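# Stand the bottle on the bench, keep shelf and jars level

## Task

Get the bottle standing upright on the bench, away from the rack, while the shelf ends up resting evenly on all four of its pins and every jar on it is still upright.

## Robot and tools

Robot: two seven-joint arms, left_arm and right_arm, each ending in a parallel gripper. Base positions in the scene frame: left_arm (+0.020, +0.280, 0) m, quat_wxyz (+1.000, 0, 0, +0.001); right_arm (+0.008, -0.385, 0) m, quat_wxyz (+1.000, 0, 0, -0.003). A two-camera stand is fixed to the floor behind them. The wrist drives are cheap: weak and with some play.

Scene frame: origin at table-top height, halfway between the nominal bases; +z up, +x forward over the table, +y toward left_arm (arm names do not match image sides). Printed hand positions, orientations and velocities use this frame and may be off by a few centimetres, more when reaching far. Gripper axes: fingers point along its +z, and open and close along its y. end_effector_position sits between the closed pads, about 2 cm short of the tips; closing pushes the tips about 10 mm further along +z, mostly while the pads are over 40 mm apart.

Row layout (used by every moving tool): 14 numbers in [-1, 1], always both arms: dx, dy, dz, rx, ry, rz, opening for left_arm, then the same seven for right_arm. The six pose numbers are an offset, not a pose, measured from that arm's current Hand target along the Hand target's own axes. Scale: 1.0 equals 0.6 m or 180 degrees; rx, ry, rz form one rotation vector. opening is absolute: +1 fully open (0.084 m), -1 closed. Six zeros re-request the Hand target itself; a 0 opening is a real command, so resend the present opening to leave a gripper unchanged.

execute_actions(actions, cameras): actions is a list of actions; each action is up to 15 rows, one per 1/30 s step, and a short action repeats its last row to fill 15 steps. Every row of an action counts from the Hand target at that action's start, so repeating an offset moves further. Images appear only for an empty actions list (all cameras by default) or when cameras names them; ["all"] gives all, [] none; an unknown name invalidates the call. Results also list end_effector_position at some steps.

move(target, speed, blend, opening_speed, blocking, cameras): target is one 14-number row or a list of up to 15 rows; every row is an offset from the same starting Hand targets. The gripper travels a straight line, turning the short way. speed is m/s per arm path, 0.002 to 1 (default 0.25; rotation capped at twice it in rad/s), one number or one per target. blend (m) rounds corners in a list; 0 stops at each. opening_speed (0.2 or more, per second on the -1..1 scale) ramps the fingers. A list of targets shares 10 s total; paths longer than that are cut short. Changed openings in later targets apply only after everything comes to rest there. Moves do not avoid obstacles or the other arm, lag and stray more when fast or near full stretch. blocking=false returns after about 0.5 s while the move continues. The result adds a move: line: done (within 3 mm and 2 degrees), off_target, moving, held, fault, plus limits such as paced (pose clipped) or held (steps withheld). done does not mean no contact.

wait(seconds 0-10): let the scene run holding commands; a running move continues. stop(): brakes a running move, needing some distance. zoom_image(camera, region [x0,y0,x1,y1] in pixels, at most 504 by 504): enlarges part of the latest image of cam_head_left, cam_head_right, cam_high, cam_low, cam_left_wrist or cam_right_wrist (all 672x504). clear_fault(arm): clears a reported torque fault on that arm. finished_scene(scene): ends the current scene, given its number; irreversible, so only call it when the goal holds with the robot still.

Control details: each step the commanded pose is clipped to 70 mm and 16 degrees from the measured gripper pose, then reached by damped IK, position before orientation. Hand target in results is the last commanded (clipped) pose; the gripper often rests short of it, and waiting does not help: resend, or add the missing distance. Large wrist turns can swing the elbow. Joint ranges (rad): waist and both rolls ±6.283, shoulder -2.059..2.094, elbow -0.192..3.927 (straight 2.742), wrist pitch -1.693..3.142, wrist roll ±6.283.

Gripping: grip_measured uses the opening scale. Command clearly below it to squeeze; further below squeezes harder, up to about 24 N per pad for parts up to 6 cm wide. Sending grip_measured back still holds lightly; wide parts may slip. Fast closes can overpress.

Results: Joint positions (last number per arm is opening in metres), joint torques (total drive output including gravity, with offsets and noise; positive toward larger angle), velocities (omitted and marked within noise when still), Tool commands, Hand target, and possible MOTOR HOT or fault lines.

Avoid: anything falling off the table or being left off it; dropping or releasing moving parts; striking fixed or heavy items; hard pushes. A blocked arm keeps pressing, so pull its target back past the gripper. Contact torque at a joint's limit (waist 42.3, shoulder 42.4, upper arm roll 27, elbow 27, forearm roll 16.7, wrist pitch 8.46, wrist roll 8.6 N m; held weight counts) or a motor pinned at max torque for 1 s causes a torque fault: the arm stops until clear_fault. Holding loads, outstretched arms or unreachable targets heat motors; at 80 °C the arm brakes for 30-60 s or more. Never let the arms bump or press each other, or a gripper close on the other arm's fingers: that can fail the task. The clearance check may hold commands but does not prevent all contact.

Each tool is called after "Emit:" as name(argument=value, ...) on one line, values as JSON.

## Session

Emit:
execute_actions(actions=[])

Scene clock: 0.00 s.
left_arm: end_effector_position=(+0.7527, +0.4040, +0.1514) grip_measured=+1.00 end_effector_quat_wxyz=(-0.204, +0.891, +0.048, +0.402) | right_arm: end_effector_position=(+0.6842, -0.1704, +0.3759) grip_measured=+1.00 end_effector_quat_wxyz=(-0.316, +0.848, +0.314, +0.289)
Joint positions: left_arm=[-0.322 0.759 0.666 1.496 1.026 -0.023 -1.151 0.084] | right_arm=[0.127 0.482 -0.027 1.892 0.891 1.099 -0.907 0.084]
Joint velocities: within noise
Joint torques (N m): no reading
Hand target: left_arm +0.7527, +0.4040, +0.1514; -0.204, +0.891, +0.048, +0.402 | right_arm +0.6842, -0.1704, +0.3759; -0.316, +0.848, +0.314, +0.289
Tool commands: left_gripper/opening=+1.0 right_gripper/opening=+1.0

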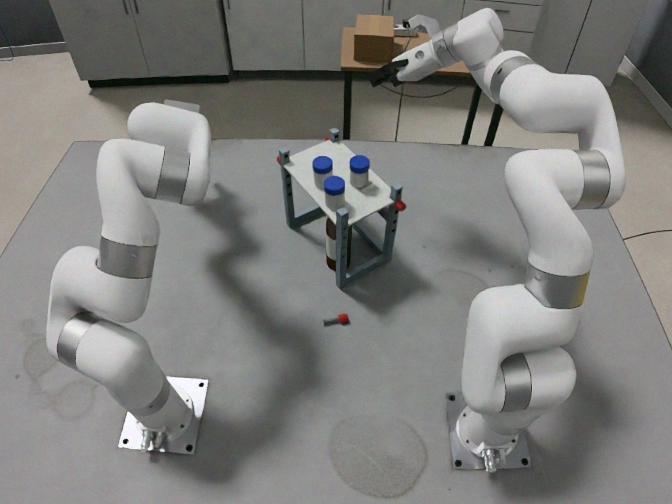

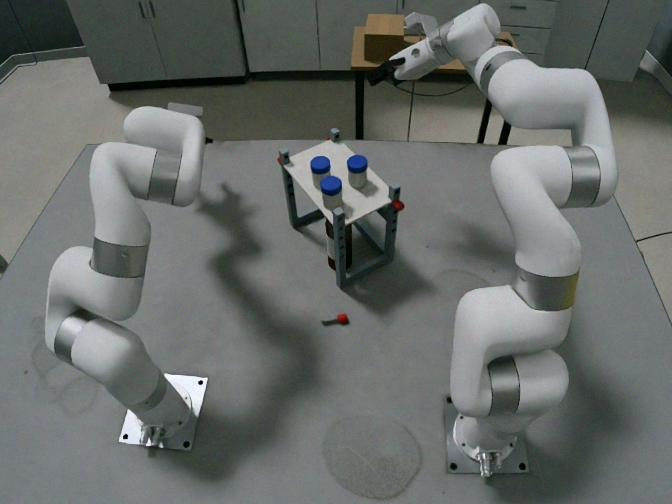

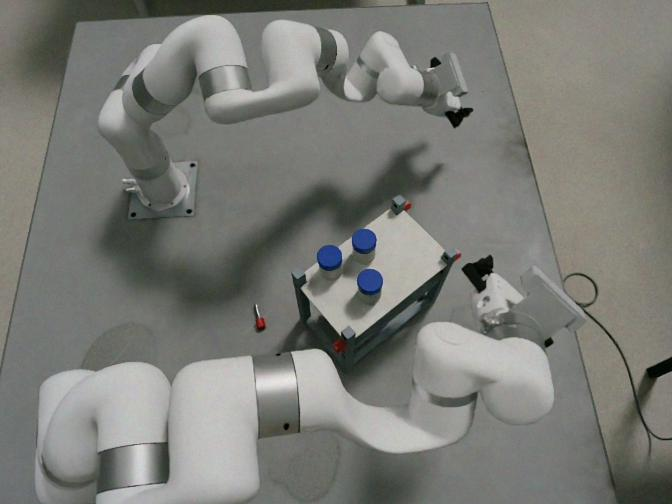

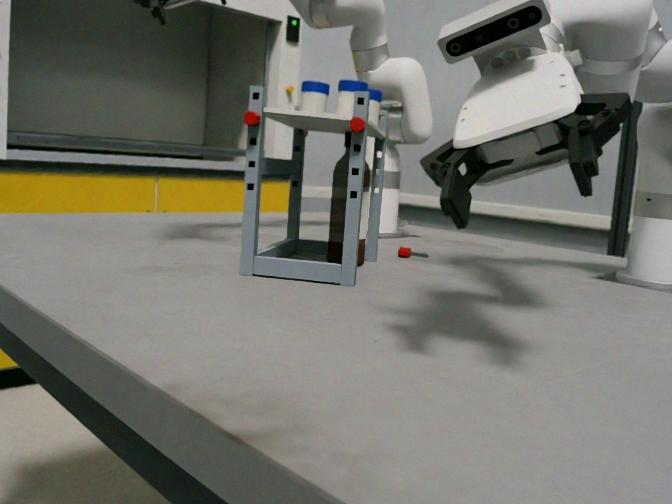

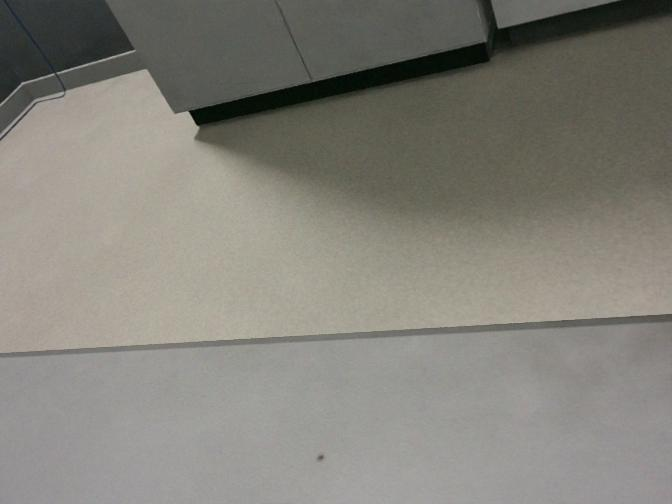

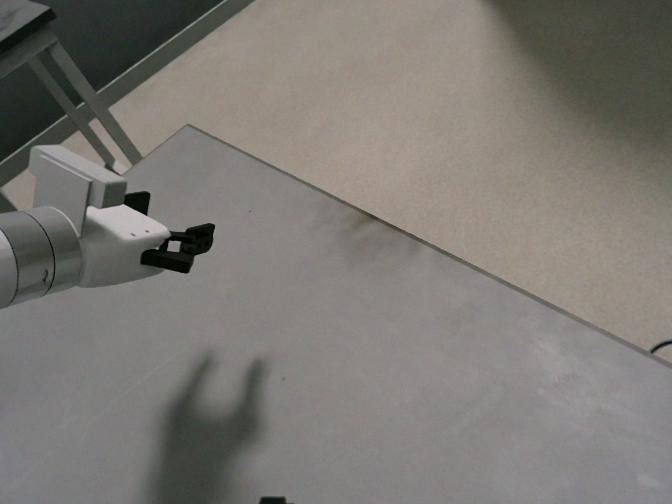

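Emit:
zoom_image(camera="cam_head_left", region=[260, 110, 430, 340])

Emit:
zoom_image(camera="cam_high", region=[240, 180, 480, 380])

Emit:
zoom_image(camera="cam_low", region=[220, 60, 460, 300])

Scaled by 2.191 from the camera's 672x504 image, which has a finer 960x720 frame.

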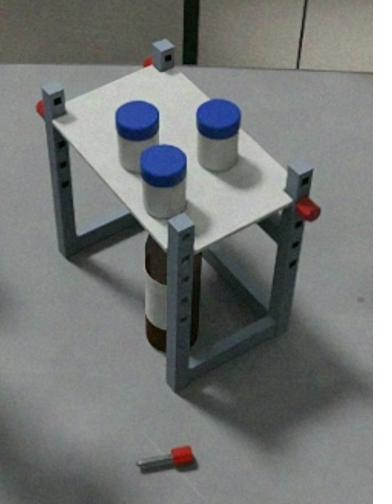

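Scaled by 2.100 from the camera's 672x504 image, which has a finer 960x720 frame.

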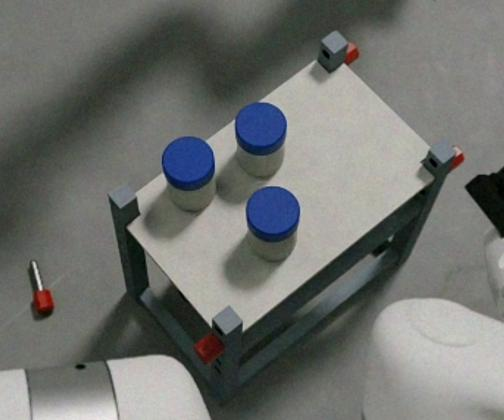

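Scaled by 2.100 from the camera's 672x504 image, which has a finer 960x720 frame.

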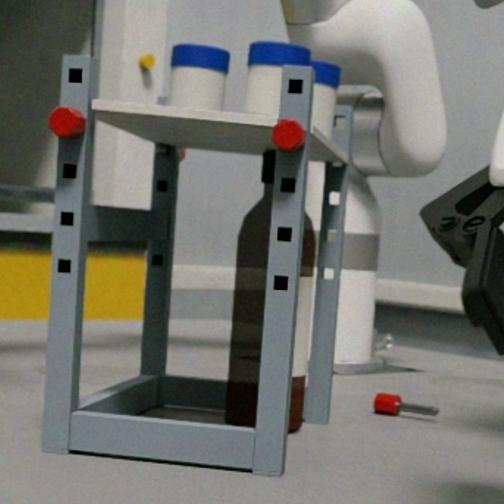

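Emit:
move(target=[[-0.134,0.071,-0.246,-0.295,0.123,0.064,1.0,-0.366,-0.041,-0.438,-0.174,0.008,0.334,1.0],[-0.268,0.142,-0.492,-0.589,0.246,0.127,1.0,-0.476,-0.6255,0.032,-0.348,0.015,0.668,1.0]], speed=0.4, blend=[0.08, 0], cameras=["all"])

Scene clock: 297.73 s.
left_arm: end_effector_position=(+0.4604, +0.2199, +0.1808) grip_measured=+1.00 end_effector_quat_wxyz=(+0.500, +0.501, -0.499, +0.500) | right_arm: end_effector_position=(+0.2400, -0.0298, +0.3002) grip_measured=+1.00 end_effector_quat_wxyz=(+0.001, +0.707, -0.707, +0.000)
Joint positions: left_arm=[0.464 1.028 -0.108 1.538 1.97 -1.691 -0.508 0.084] | right_arm=[-0.116 -0.356 0.957 1.136 0.296 1.358 2.309 0.084]
Joint torques (N m): left_arm=[2.18 -30.2 -4.27 7.69 -0.17 -2.47 -0.35] | right_arm=[-0.89 -1.98 -3.26 18.26 -1.27 -1.07 0.87]
Hand target: left_arm +0.4604, +0.2199, +0.1807; +0.500, +0.501, -0.499, +0.500 | right_arm +0.2400, -0.0298, +0.3002; +0.001, +0.707, -0.707, +0.000
Off the commanded pose: left_arm 0.000 m, 0 deg | right_arm 0.000 m, 0 deg.
joint sent to its limit (left arm) — joint 6 (wrist pitch), lower limit. The joint targets still meet the commanded pose.
move: done

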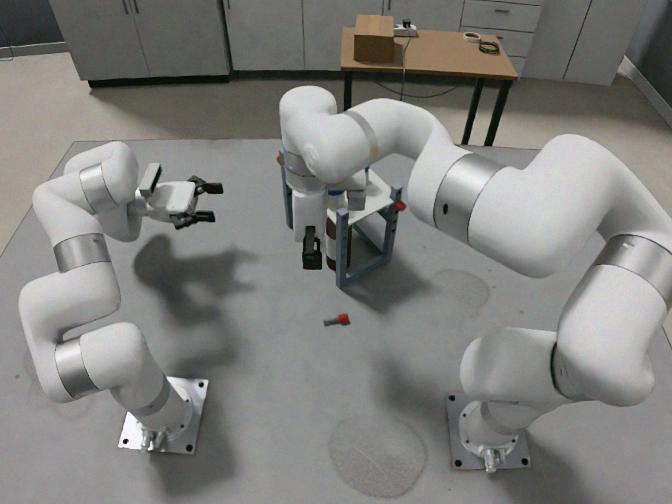

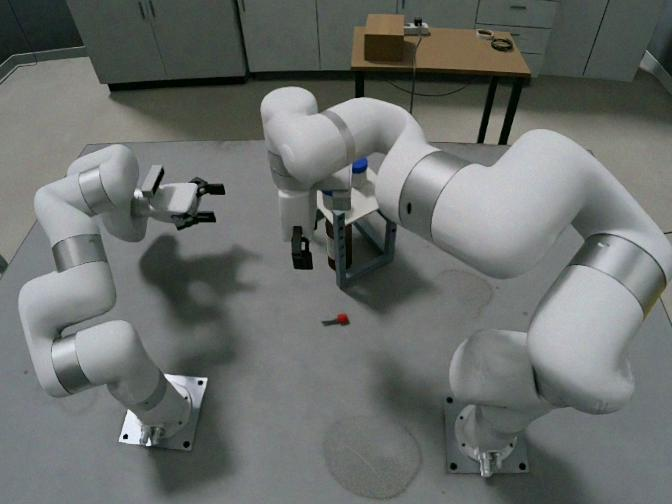

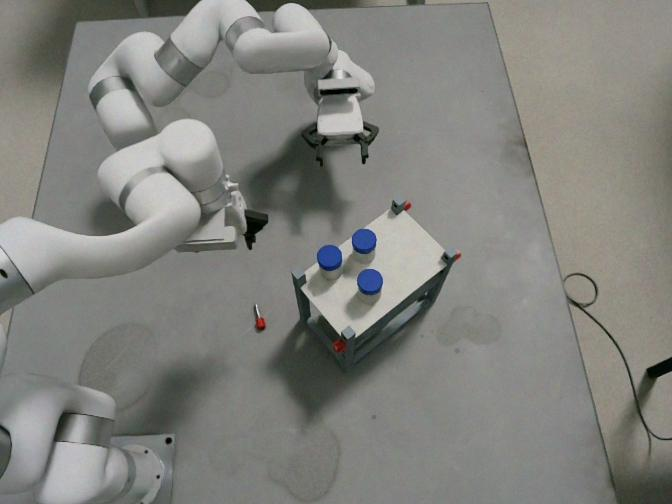

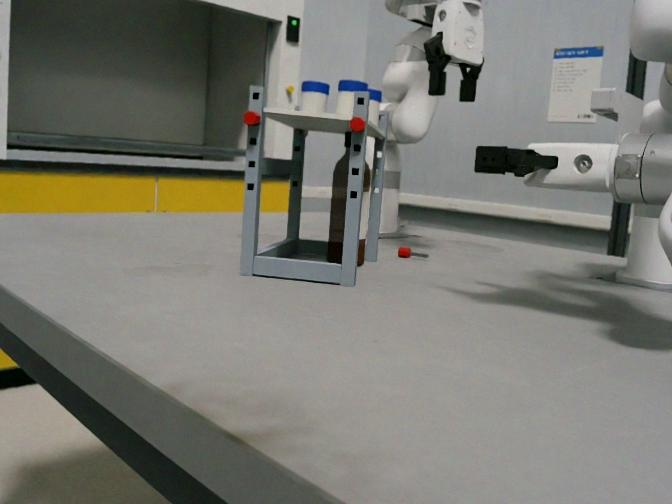

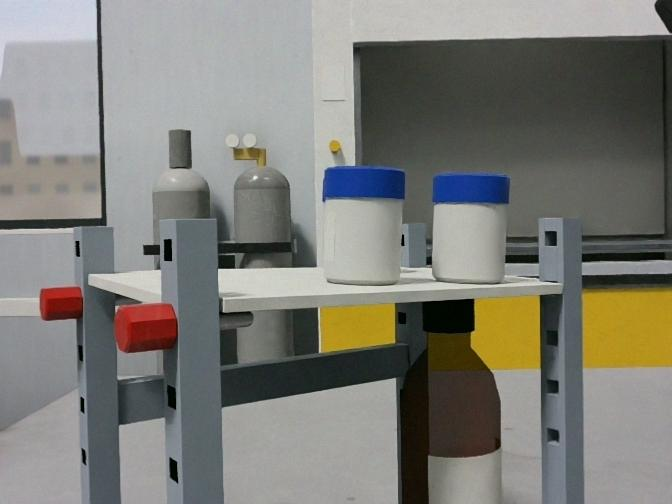

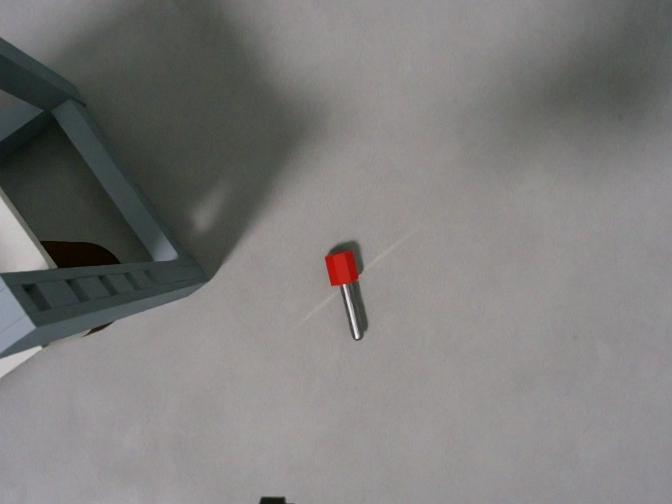

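Emit:
zoom_image(camera="cam_left_wrist", region=[400, 160, 600, 360])

Emit:
zoom_image(camera="cam_left_wrist", region=[30, 200, 330, 420])

Emit:
zoom_image(camera="cam_right_wrist", region=[260, 200, 440, 380])

Scaled by 2.520 from the camera's 672x504 image, which has a finer 960x720 frame.

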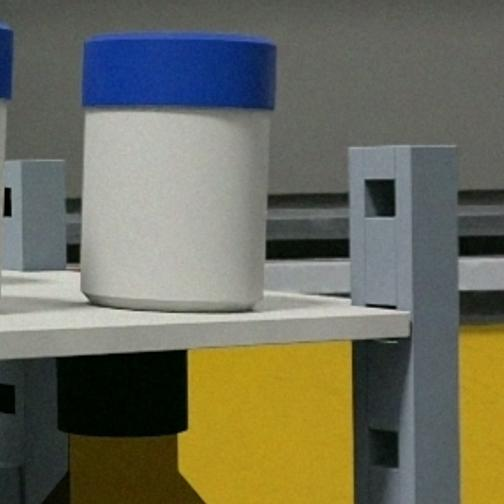

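Scaled by 1.680 from the camera's 672x504 image, which has a finer 960x720 frame.

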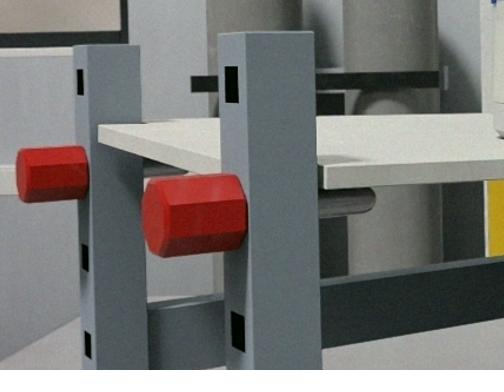

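Scaled by 2.800 from the camera's 672x504 image, which has a finer 960x720 frame.

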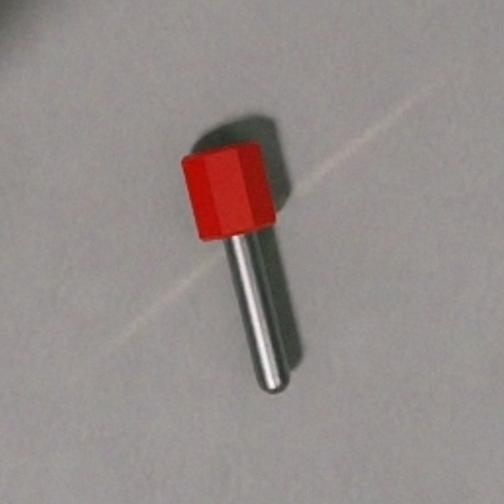

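Emit:
move(target=[0,0,0,0,0,0,1.0,0.0917,-0.0167,0.30,0,0,-0.0711,0.3], speed=0.2, cameras=["cam_head_left","cam_head_right","cam_high","cam_low","cam_right_wrist"])

Scene clock: 506.33 s.
left_arm: end_effector_position=(+0.4604, +0.2199, +0.1808) grip_measured=+1.00 end_effector_quat_wxyz=(+0.500, +0.501, -0.499, +0.500) | right_arm: end_effector_position=(+0.2499, -0.0849, +0.1203) grip_measured=+0.29 end_effector_quat_wxyz=(+0.001, +0.782, -0.624, +0.000)
Joint positions: left_arm=[0.464 1.028 -0.108 1.538 1.97 -1.691 -0.508 0.084] | right_arm=[-0.14 -0.239 1.036 0.652 0.29 0.798 2.018 0.056]
Joint torques (N m): left_arm=[2.24 -30.24 -4.27 7.77 -0.2 -1.56 -0.29] | right_arm=[-0.78 -3.08 -1.83 16.35 -1.01 -3.64 0.41]
Hand target: left_arm +0.4604, +0.2199, +0.1807; +0.500, +0.501, -0.499, +0.500 | right_arm +0.2499, -0.0849, +0.1202; +0.001, +0.782, -0.624, +0.000
Off the commanded pose: left_arm 0.000 m, 0 deg | right_arm 0.000 m, 0 deg.
move: done
Images, in order (width x height): cam_head_left 672x504, cam_head_right 672x504, cam_high 672x504, cam_low 672x504, cam_right_wrist 672x504.

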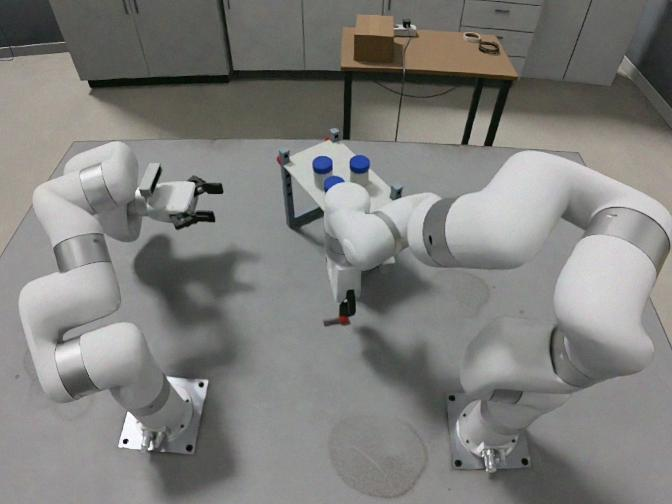

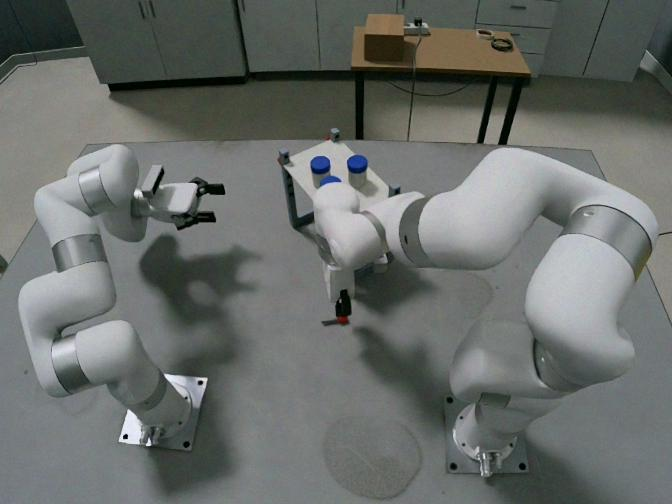

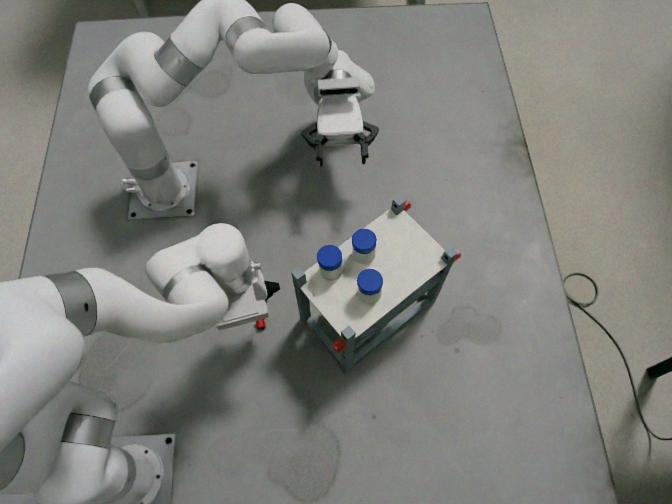

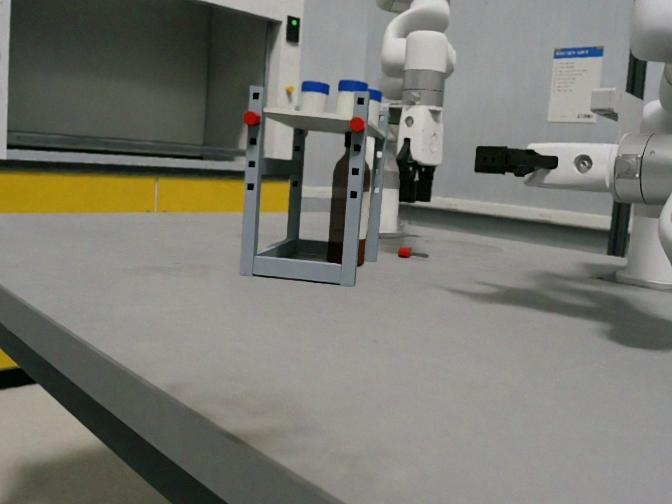

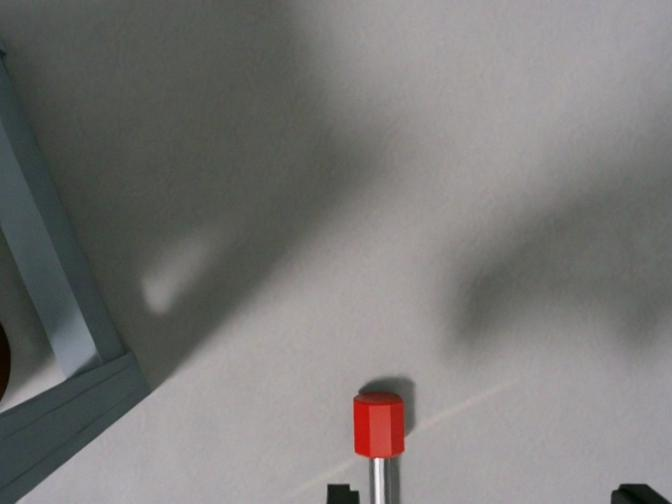

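Emit:
move(target=[0,0,0,0,0,0,1.0,0,-0.0283,0.108,0,0,0,-0.2], speed=0.15, cameras=["cam_head_left","cam_low","cam_right_wrist"])

Emit:
zoom_image(camera="cam_head_left", region=[290, 260, 400, 350])

Emit:
zoom_image(camera="cam_low", region=[370, 170, 470, 270])

Scene clock: 555.77 s.
left_arm: end_effector_position=(+0.4604, +0.2199, +0.1807) grip_measured=+1.00 end_effector_quat_wxyz=(+0.500, +0.501, -0.499, +0.500) | right_arm: end_effector_position=(+0.2664, -0.0812, +0.0554) grip_measured=-0.21 end_effector_quat_wxyz=(+0.001, +0.782, -0.624, +0.000)
Joint positions: left_arm=[0.464 1.028 -0.108 1.538 1.97 -1.691 -0.508 0.084] | right_arm=[-0.195 0.157 1.048 0.645 -0.249 0.581 2.397 0.035]
Joint torques (N m): left_arm=[2.31 -30.15 -4.25 7.66 -0.27 -0.86 -0.36] | right_arm=[0.69 -6.56 1.33 14.38 -0.87 -0.87 0.84]
Hand target: left_arm +0.4604, +0.2199, +0.1807; +0.500, +0.501, -0.499, +0.500 | right_arm +0.2664, -0.0812, +0.0554; +0.001, +0.782, -0.624, +0.000
Off the commanded pose: left_arm 0.000 m, 0 deg | right_arm 0.000 m, 0 deg.
move: done
Images, in order (width x height): cam_head_left 672x504, cam_low 672x504, cam_right_wrist 672x504.

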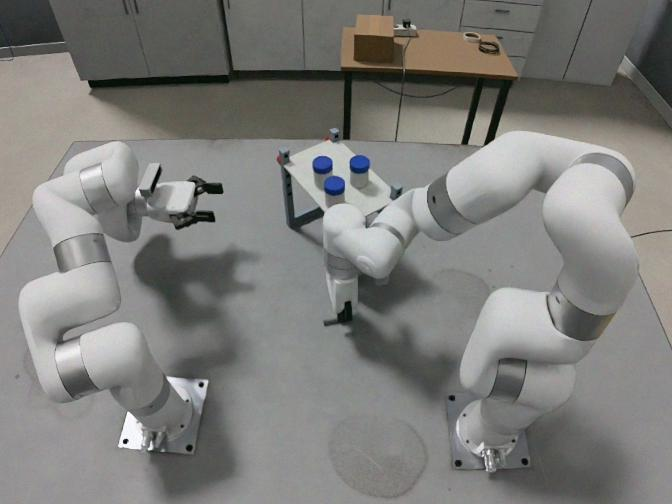

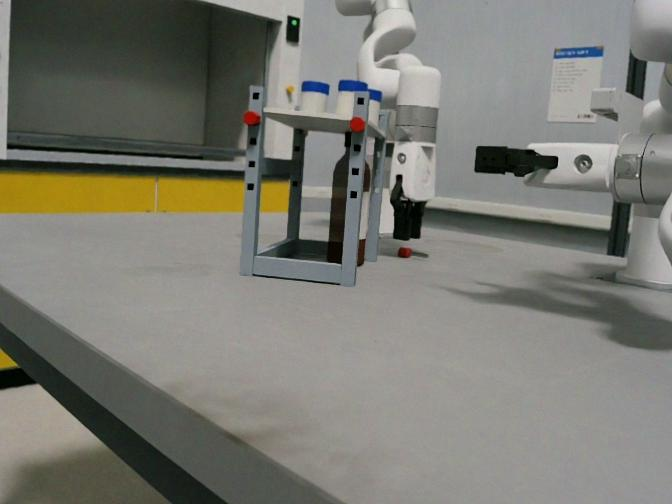

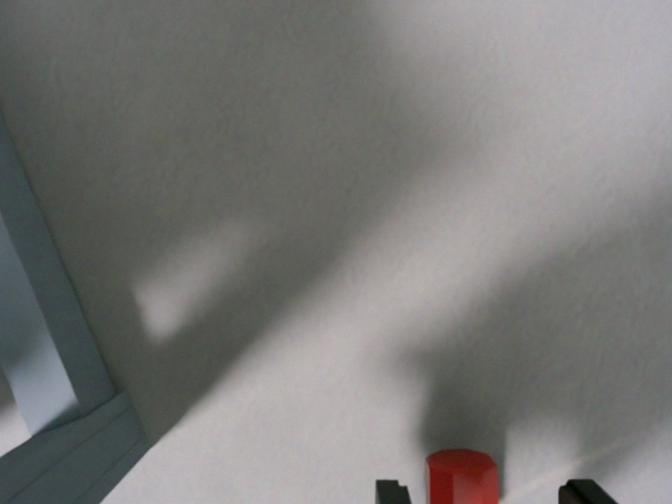

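Scaled by 4.582 from the camera's 672x504 image, which has a finer 960x720 frame.

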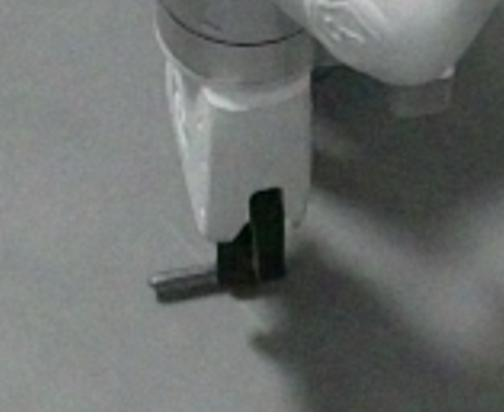

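Scaled by 5.040 from the camera's 672x504 image, which has a finer 960x720 frame.

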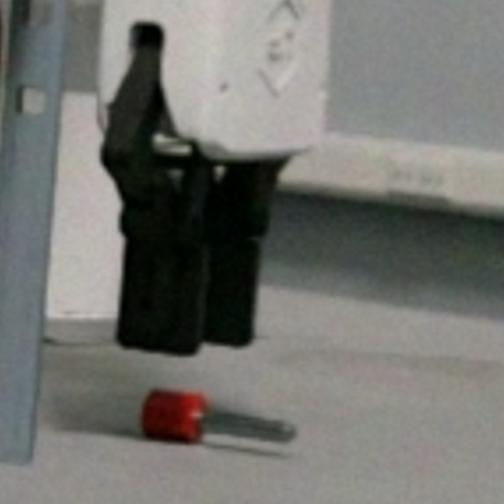

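Emit:
move(target=[0,0,0,0,0,0,1.0,0,-0.0023,0.0507,0,0,0,-0.2], speed=0.08, cameras=["cam_low","cam_right_wrist","cam_head_left"])

Emit:
zoom_image(camera="cam_low", region=[370, 170, 470, 270])

Emit:
zoom_image(camera="cam_head_left", region=[290, 260, 400, 350])

Scene clock: 599.57 s.
left_arm: end_effector_position=(+0.4604, +0.2199, +0.1807) grip_measured=+1.00 end_effector_quat_wxyz=(+0.500, +0.501, -0.499, +0.500) | right_arm: end_effector_position=(+0.2677, -0.0808, +0.0250) grip_measured=-0.21 end_effector_quat_wxyz=(+0.000, +0.782, -0.624, +0.000)
Joint positions: left_arm=[0.464 1.028 -0.108 1.538 1.97 -1.691 -0.508 0.084] | right_arm=[-0.098 0.29 0.919 0.654 -0.471 0.525 2.555 0.035]
Joint torques (N m): left_arm=[2.39 -30.44 -4.24 7.69 -0.18 -0.93 -0.23] | right_arm=[1.37 -8.42 2.75 13.14 -0.77 -1.08 0.87]
Hand target: left_arm +0.4604, +0.2199, +0.1807; +0.500, +0.501, -0.499, +0.500 | right_arm +0.2677, -0.0809, +0.0250; +0.001, +0.782, -0.624, +0.000
Off the commanded pose: left_arm 0.000 m, 0 deg | right_arm 0.000 m, 0 deg.
move: done
Images, in order (width x height): cam_head_left 672x504, cam_low 672x504, cam_right_wrist 672x504.

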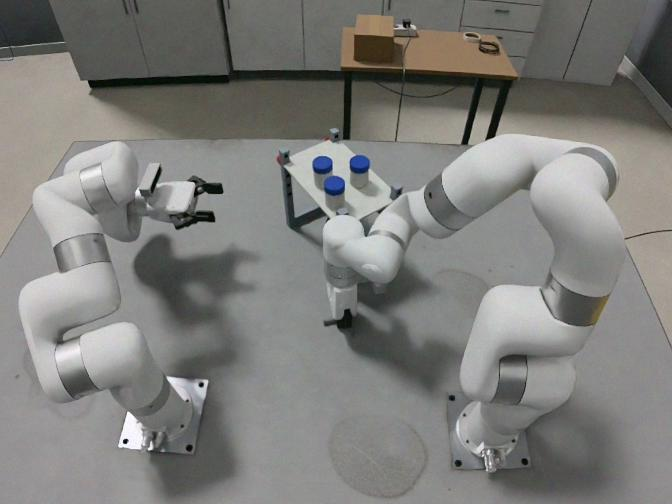

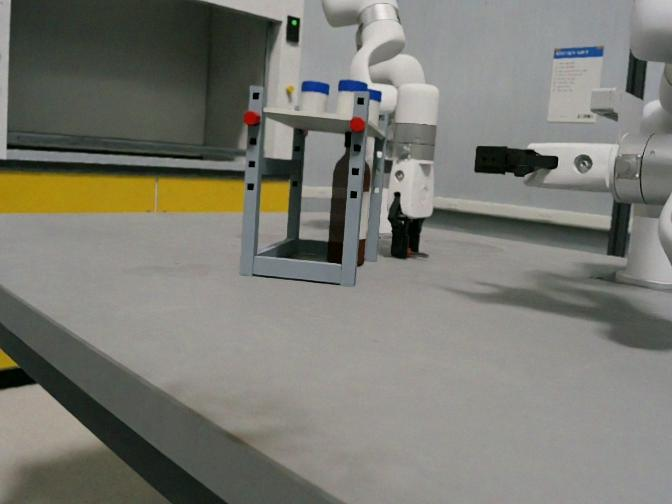

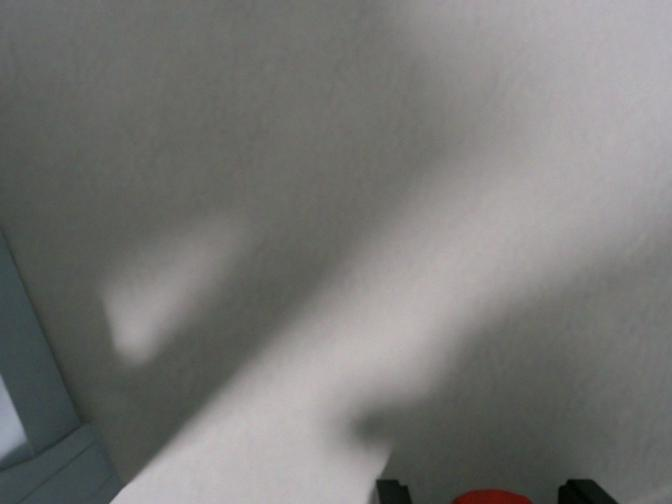

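Scaled by 5.040 from the camera's 672x504 image, which has a finer 960x720 frame.

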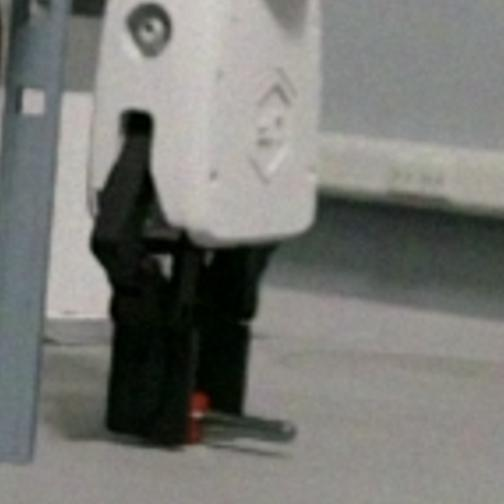

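Scaled by 4.582 from the camera's 672x504 image, which has a finer 960x720 frame.

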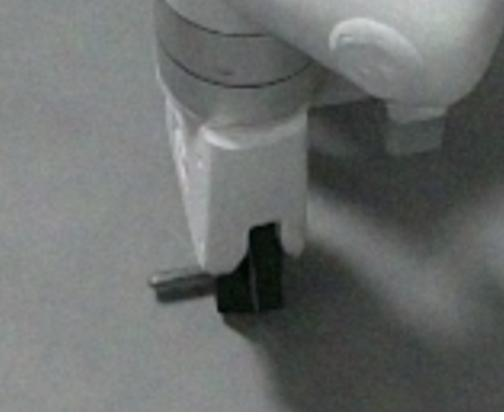

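Emit:
move(target=[[0,0,0,0,0,0,1.0,0,0,0,0,0,0,-0.95],[0,0,0,0,0,0,1.0,0,0,-0.15,0,0,0,-0.95]], speed=0.12, opening_speed=1.0, cameras=["cam_low","cam_high","cam_left_wrist"])

Emit:
zoom_image(camera="cam_low", region=[370, 120, 470, 220])

Scene clock: 610.77 s.
left_arm: end_effector_position=(+0.4604, +0.2199, +0.1807) grip_measured=+1.00 end_effector_quat_wxyz=(+0.500, +0.501, -0.499, +0.500) | right_arm: end_effector_position=(+0.2677, -0.0808, +0.1150) grip_measured=-0.60 end_effector_quat_wxyz=(+0.001, +0.782, -0.624, +0.000)
Joint positions: left_arm=[0.464 1.028 -0.108 1.538 1.97 -1.691 -0.508 0.084] | right_arm=[-0.205 -0.137 1.074 0.692 0.175 0.767 2.078 0.018]
Joint torques (N m): left_arm=[2.23 -30.41 -4.26 7.65 -0.27 -0.91 -0.33] | right_arm=[0.85 -5.4 -2.04 14.65 0.76 -3.59 -1.01]
Hand target: left_arm +0.4604, +0.2199, +0.1807; +0.500, +0.501, -0.499, +0.500 | right_arm +0.2678, -0.0808, +0.1150; +0.001, +0.782, -0.624, +0.000
Off the commanded pose: left_arm 0.000 m, 0 deg | right_arm 0.000 m, 0 deg.
move: done
Images, in order (width x height): cam_high 672x504, cam_low 672x504, cam_left_wrist 672x504.

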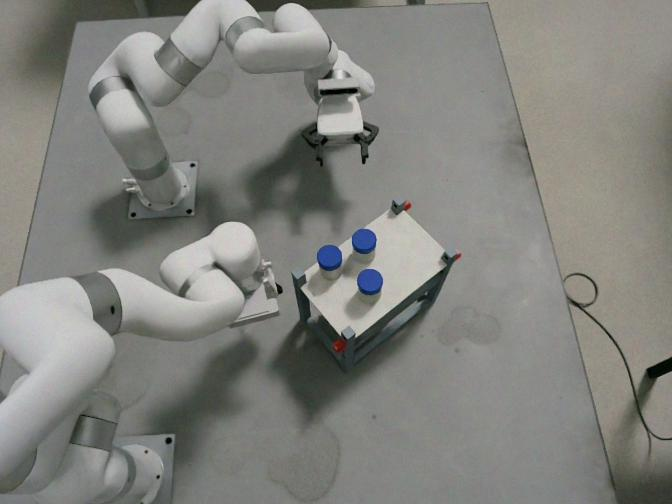

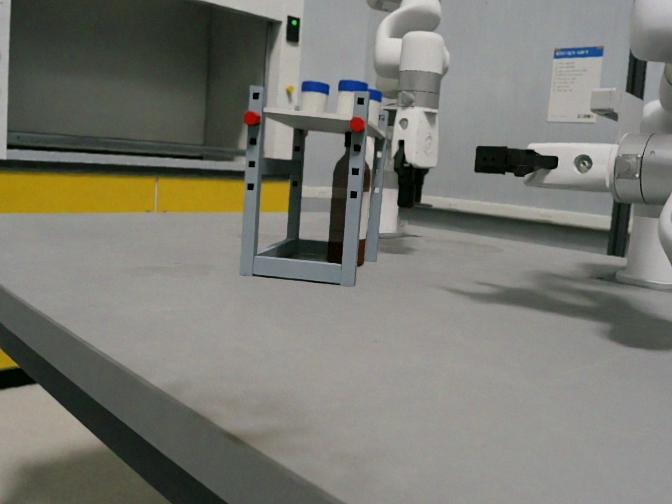

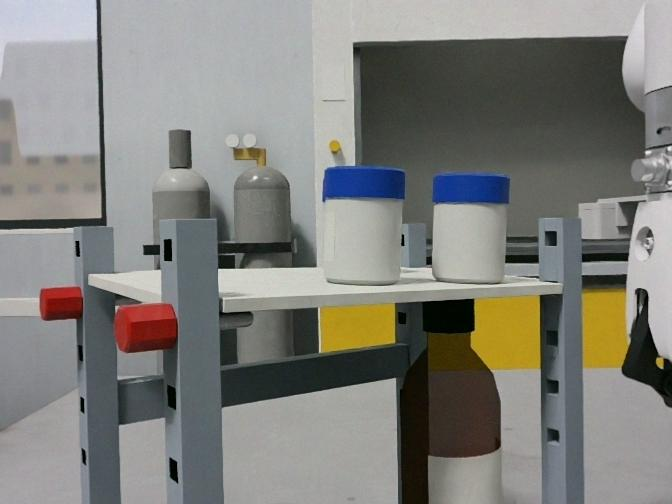

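Scaled by 5.040 from the camera's 672x504 image, which has a finer 960x720 frame.

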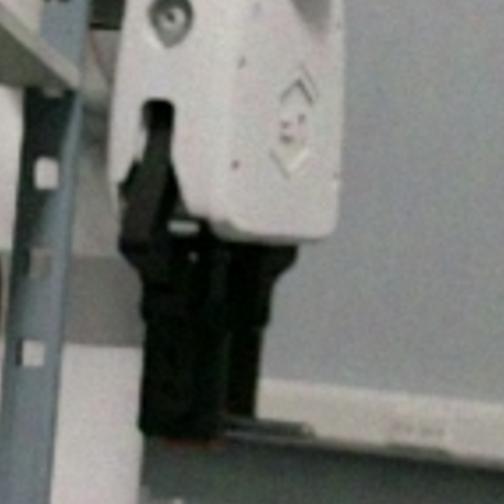

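Emit:
move(target=[[-0.05,0.062,0.138,0.0482,-0.0414,-0.0064,1.0,0.005,-0.02,-0.30,0,0,0.19,-0.95],[-0.1012,0.124,0.2757,0.0964,-0.0828,-0.0127,1.0,0.0335,-0.1312,-0.3417,0,0,0.385,-0.95]], speed=0.25, blend=[0.04, 0], cameras=["all"])

Scene clock: 753.27 s.
left_arm: end_effector_position=(+0.3863, +0.0543, +0.1200) grip_measured=+1.00 end_effector_quat_wxyz=(+0.360, +0.641, -0.469, +0.491) | right_arm: end_effector_position=(+0.3492, -0.0828, +0.3199) grip_measured=-0.60 end_effector_quat_wxyz=(-0.001, -0.289, +0.957, +0.000)
Joint positions: left_arm=[0.374 0.716 -0.264 0.618 1.393 -1.15 0.111 0.084] | right_arm=[-0.482 -0.199 1.108 1.295 0.181 1.389 3.134 0.018]
Joint torques (N m): left_arm=[-1.73 -23.25 -5.4 1.77 -0.28 -1.77 0.54] | right_arm=[-1.12 -1.83 -2.02 18.83 -0.75 -1.02 0.65]
Hand target: left_arm +0.3863, +0.0543, +0.1201; +0.360, +0.641, -0.469, +0.491 | right_arm +0.3492, -0.0828, +0.3199; -0.001, -0.289, +0.957, +0.000
Off the commanded pose: left_arm 0.000 m, 0 deg | right_arm 0.000 m, 0 deg.
move: done

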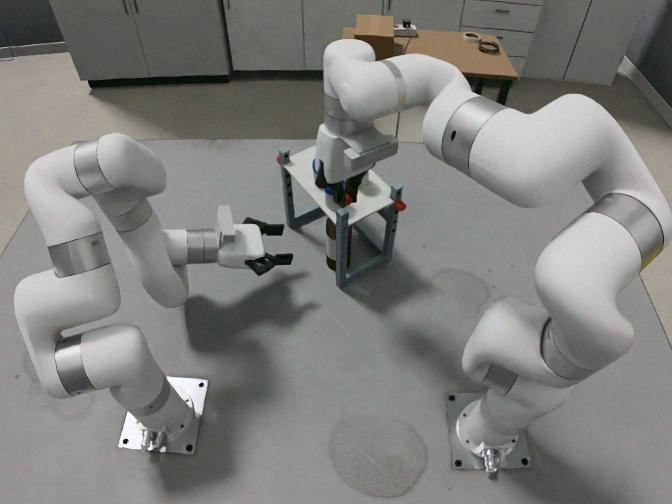

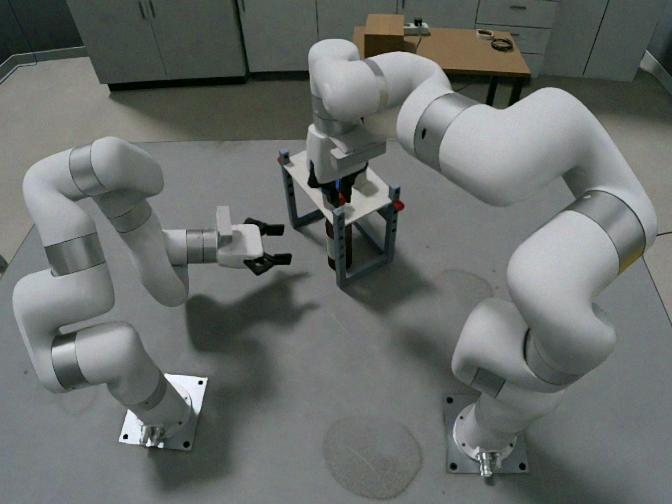

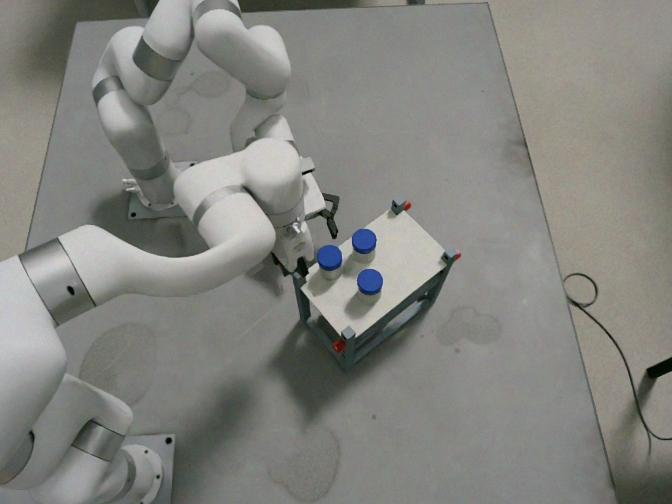

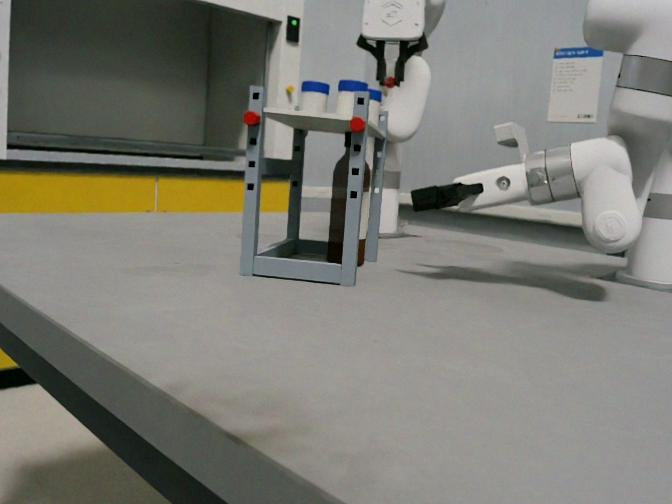

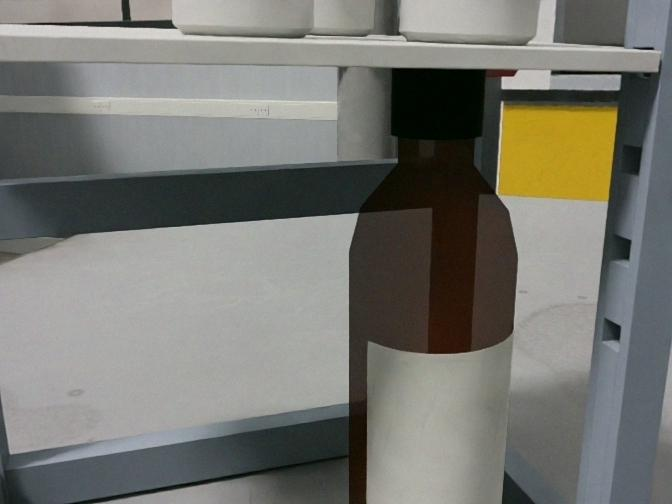

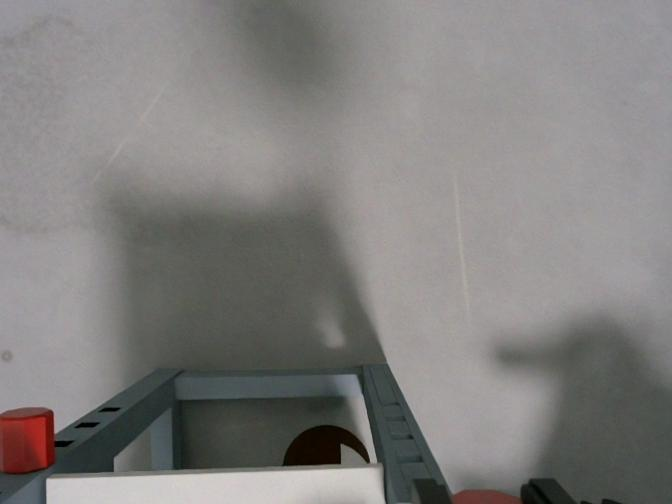

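Emit:
zoom_image(camera="cam_right_wrist", region=[300, 330, 560, 504])

Emit:
zoom_image(camera="cam_right_wrist", region=[0, 340, 300, 504])

Emit:
zoom_image(camera="cam_head_left", region=[270, 120, 430, 300])

Emit:
zoom_image(camera="cam_left_wrist", region=[370, 20, 672, 220])

Scaled by 1.938 from the camera's 672x504 image, which has a finer 960x720 frame.

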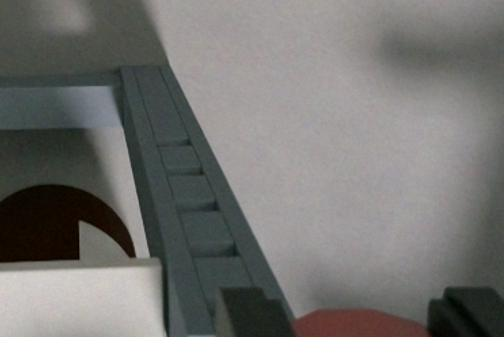

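Scaled by 1.680 from the camera's 672x504 image, which has a finer 960x720 frame.

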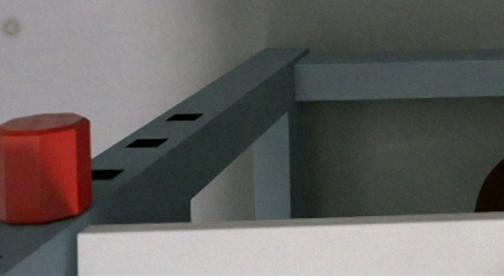

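Scaled by 2.800 from the camera's 672x504 image, which has a finer 960x720 frame.

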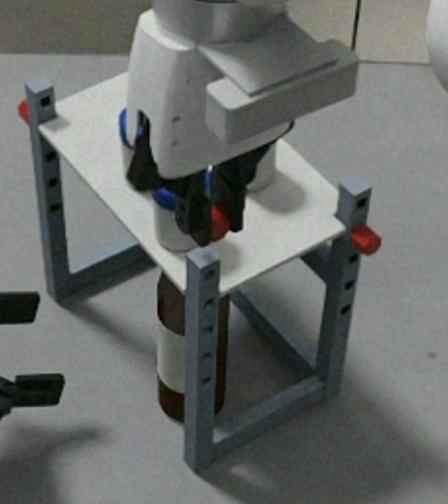

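Scaled by 1.669 from the camera's 672x504 image, which has a finer 960x720 frame.

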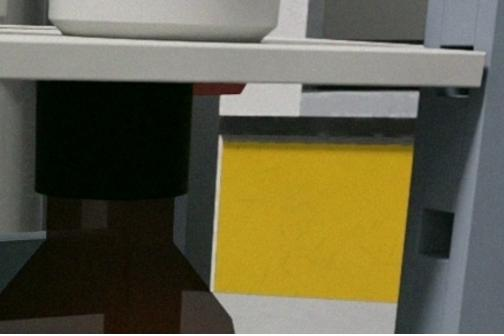

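Emit:
zoom_image(camera="cam_right_wrist", region=[350, 355, 470, 504])

Scaled by 3.383 from the camera's 672x504 image, which has a finer 960x720 frame.

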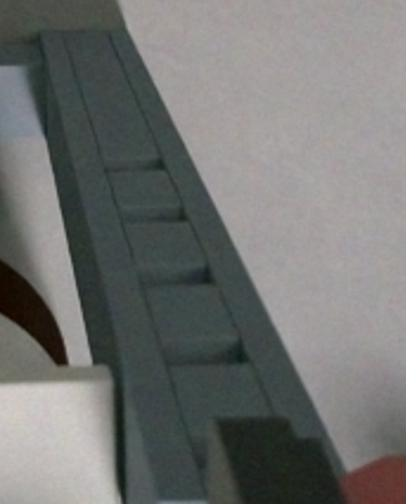

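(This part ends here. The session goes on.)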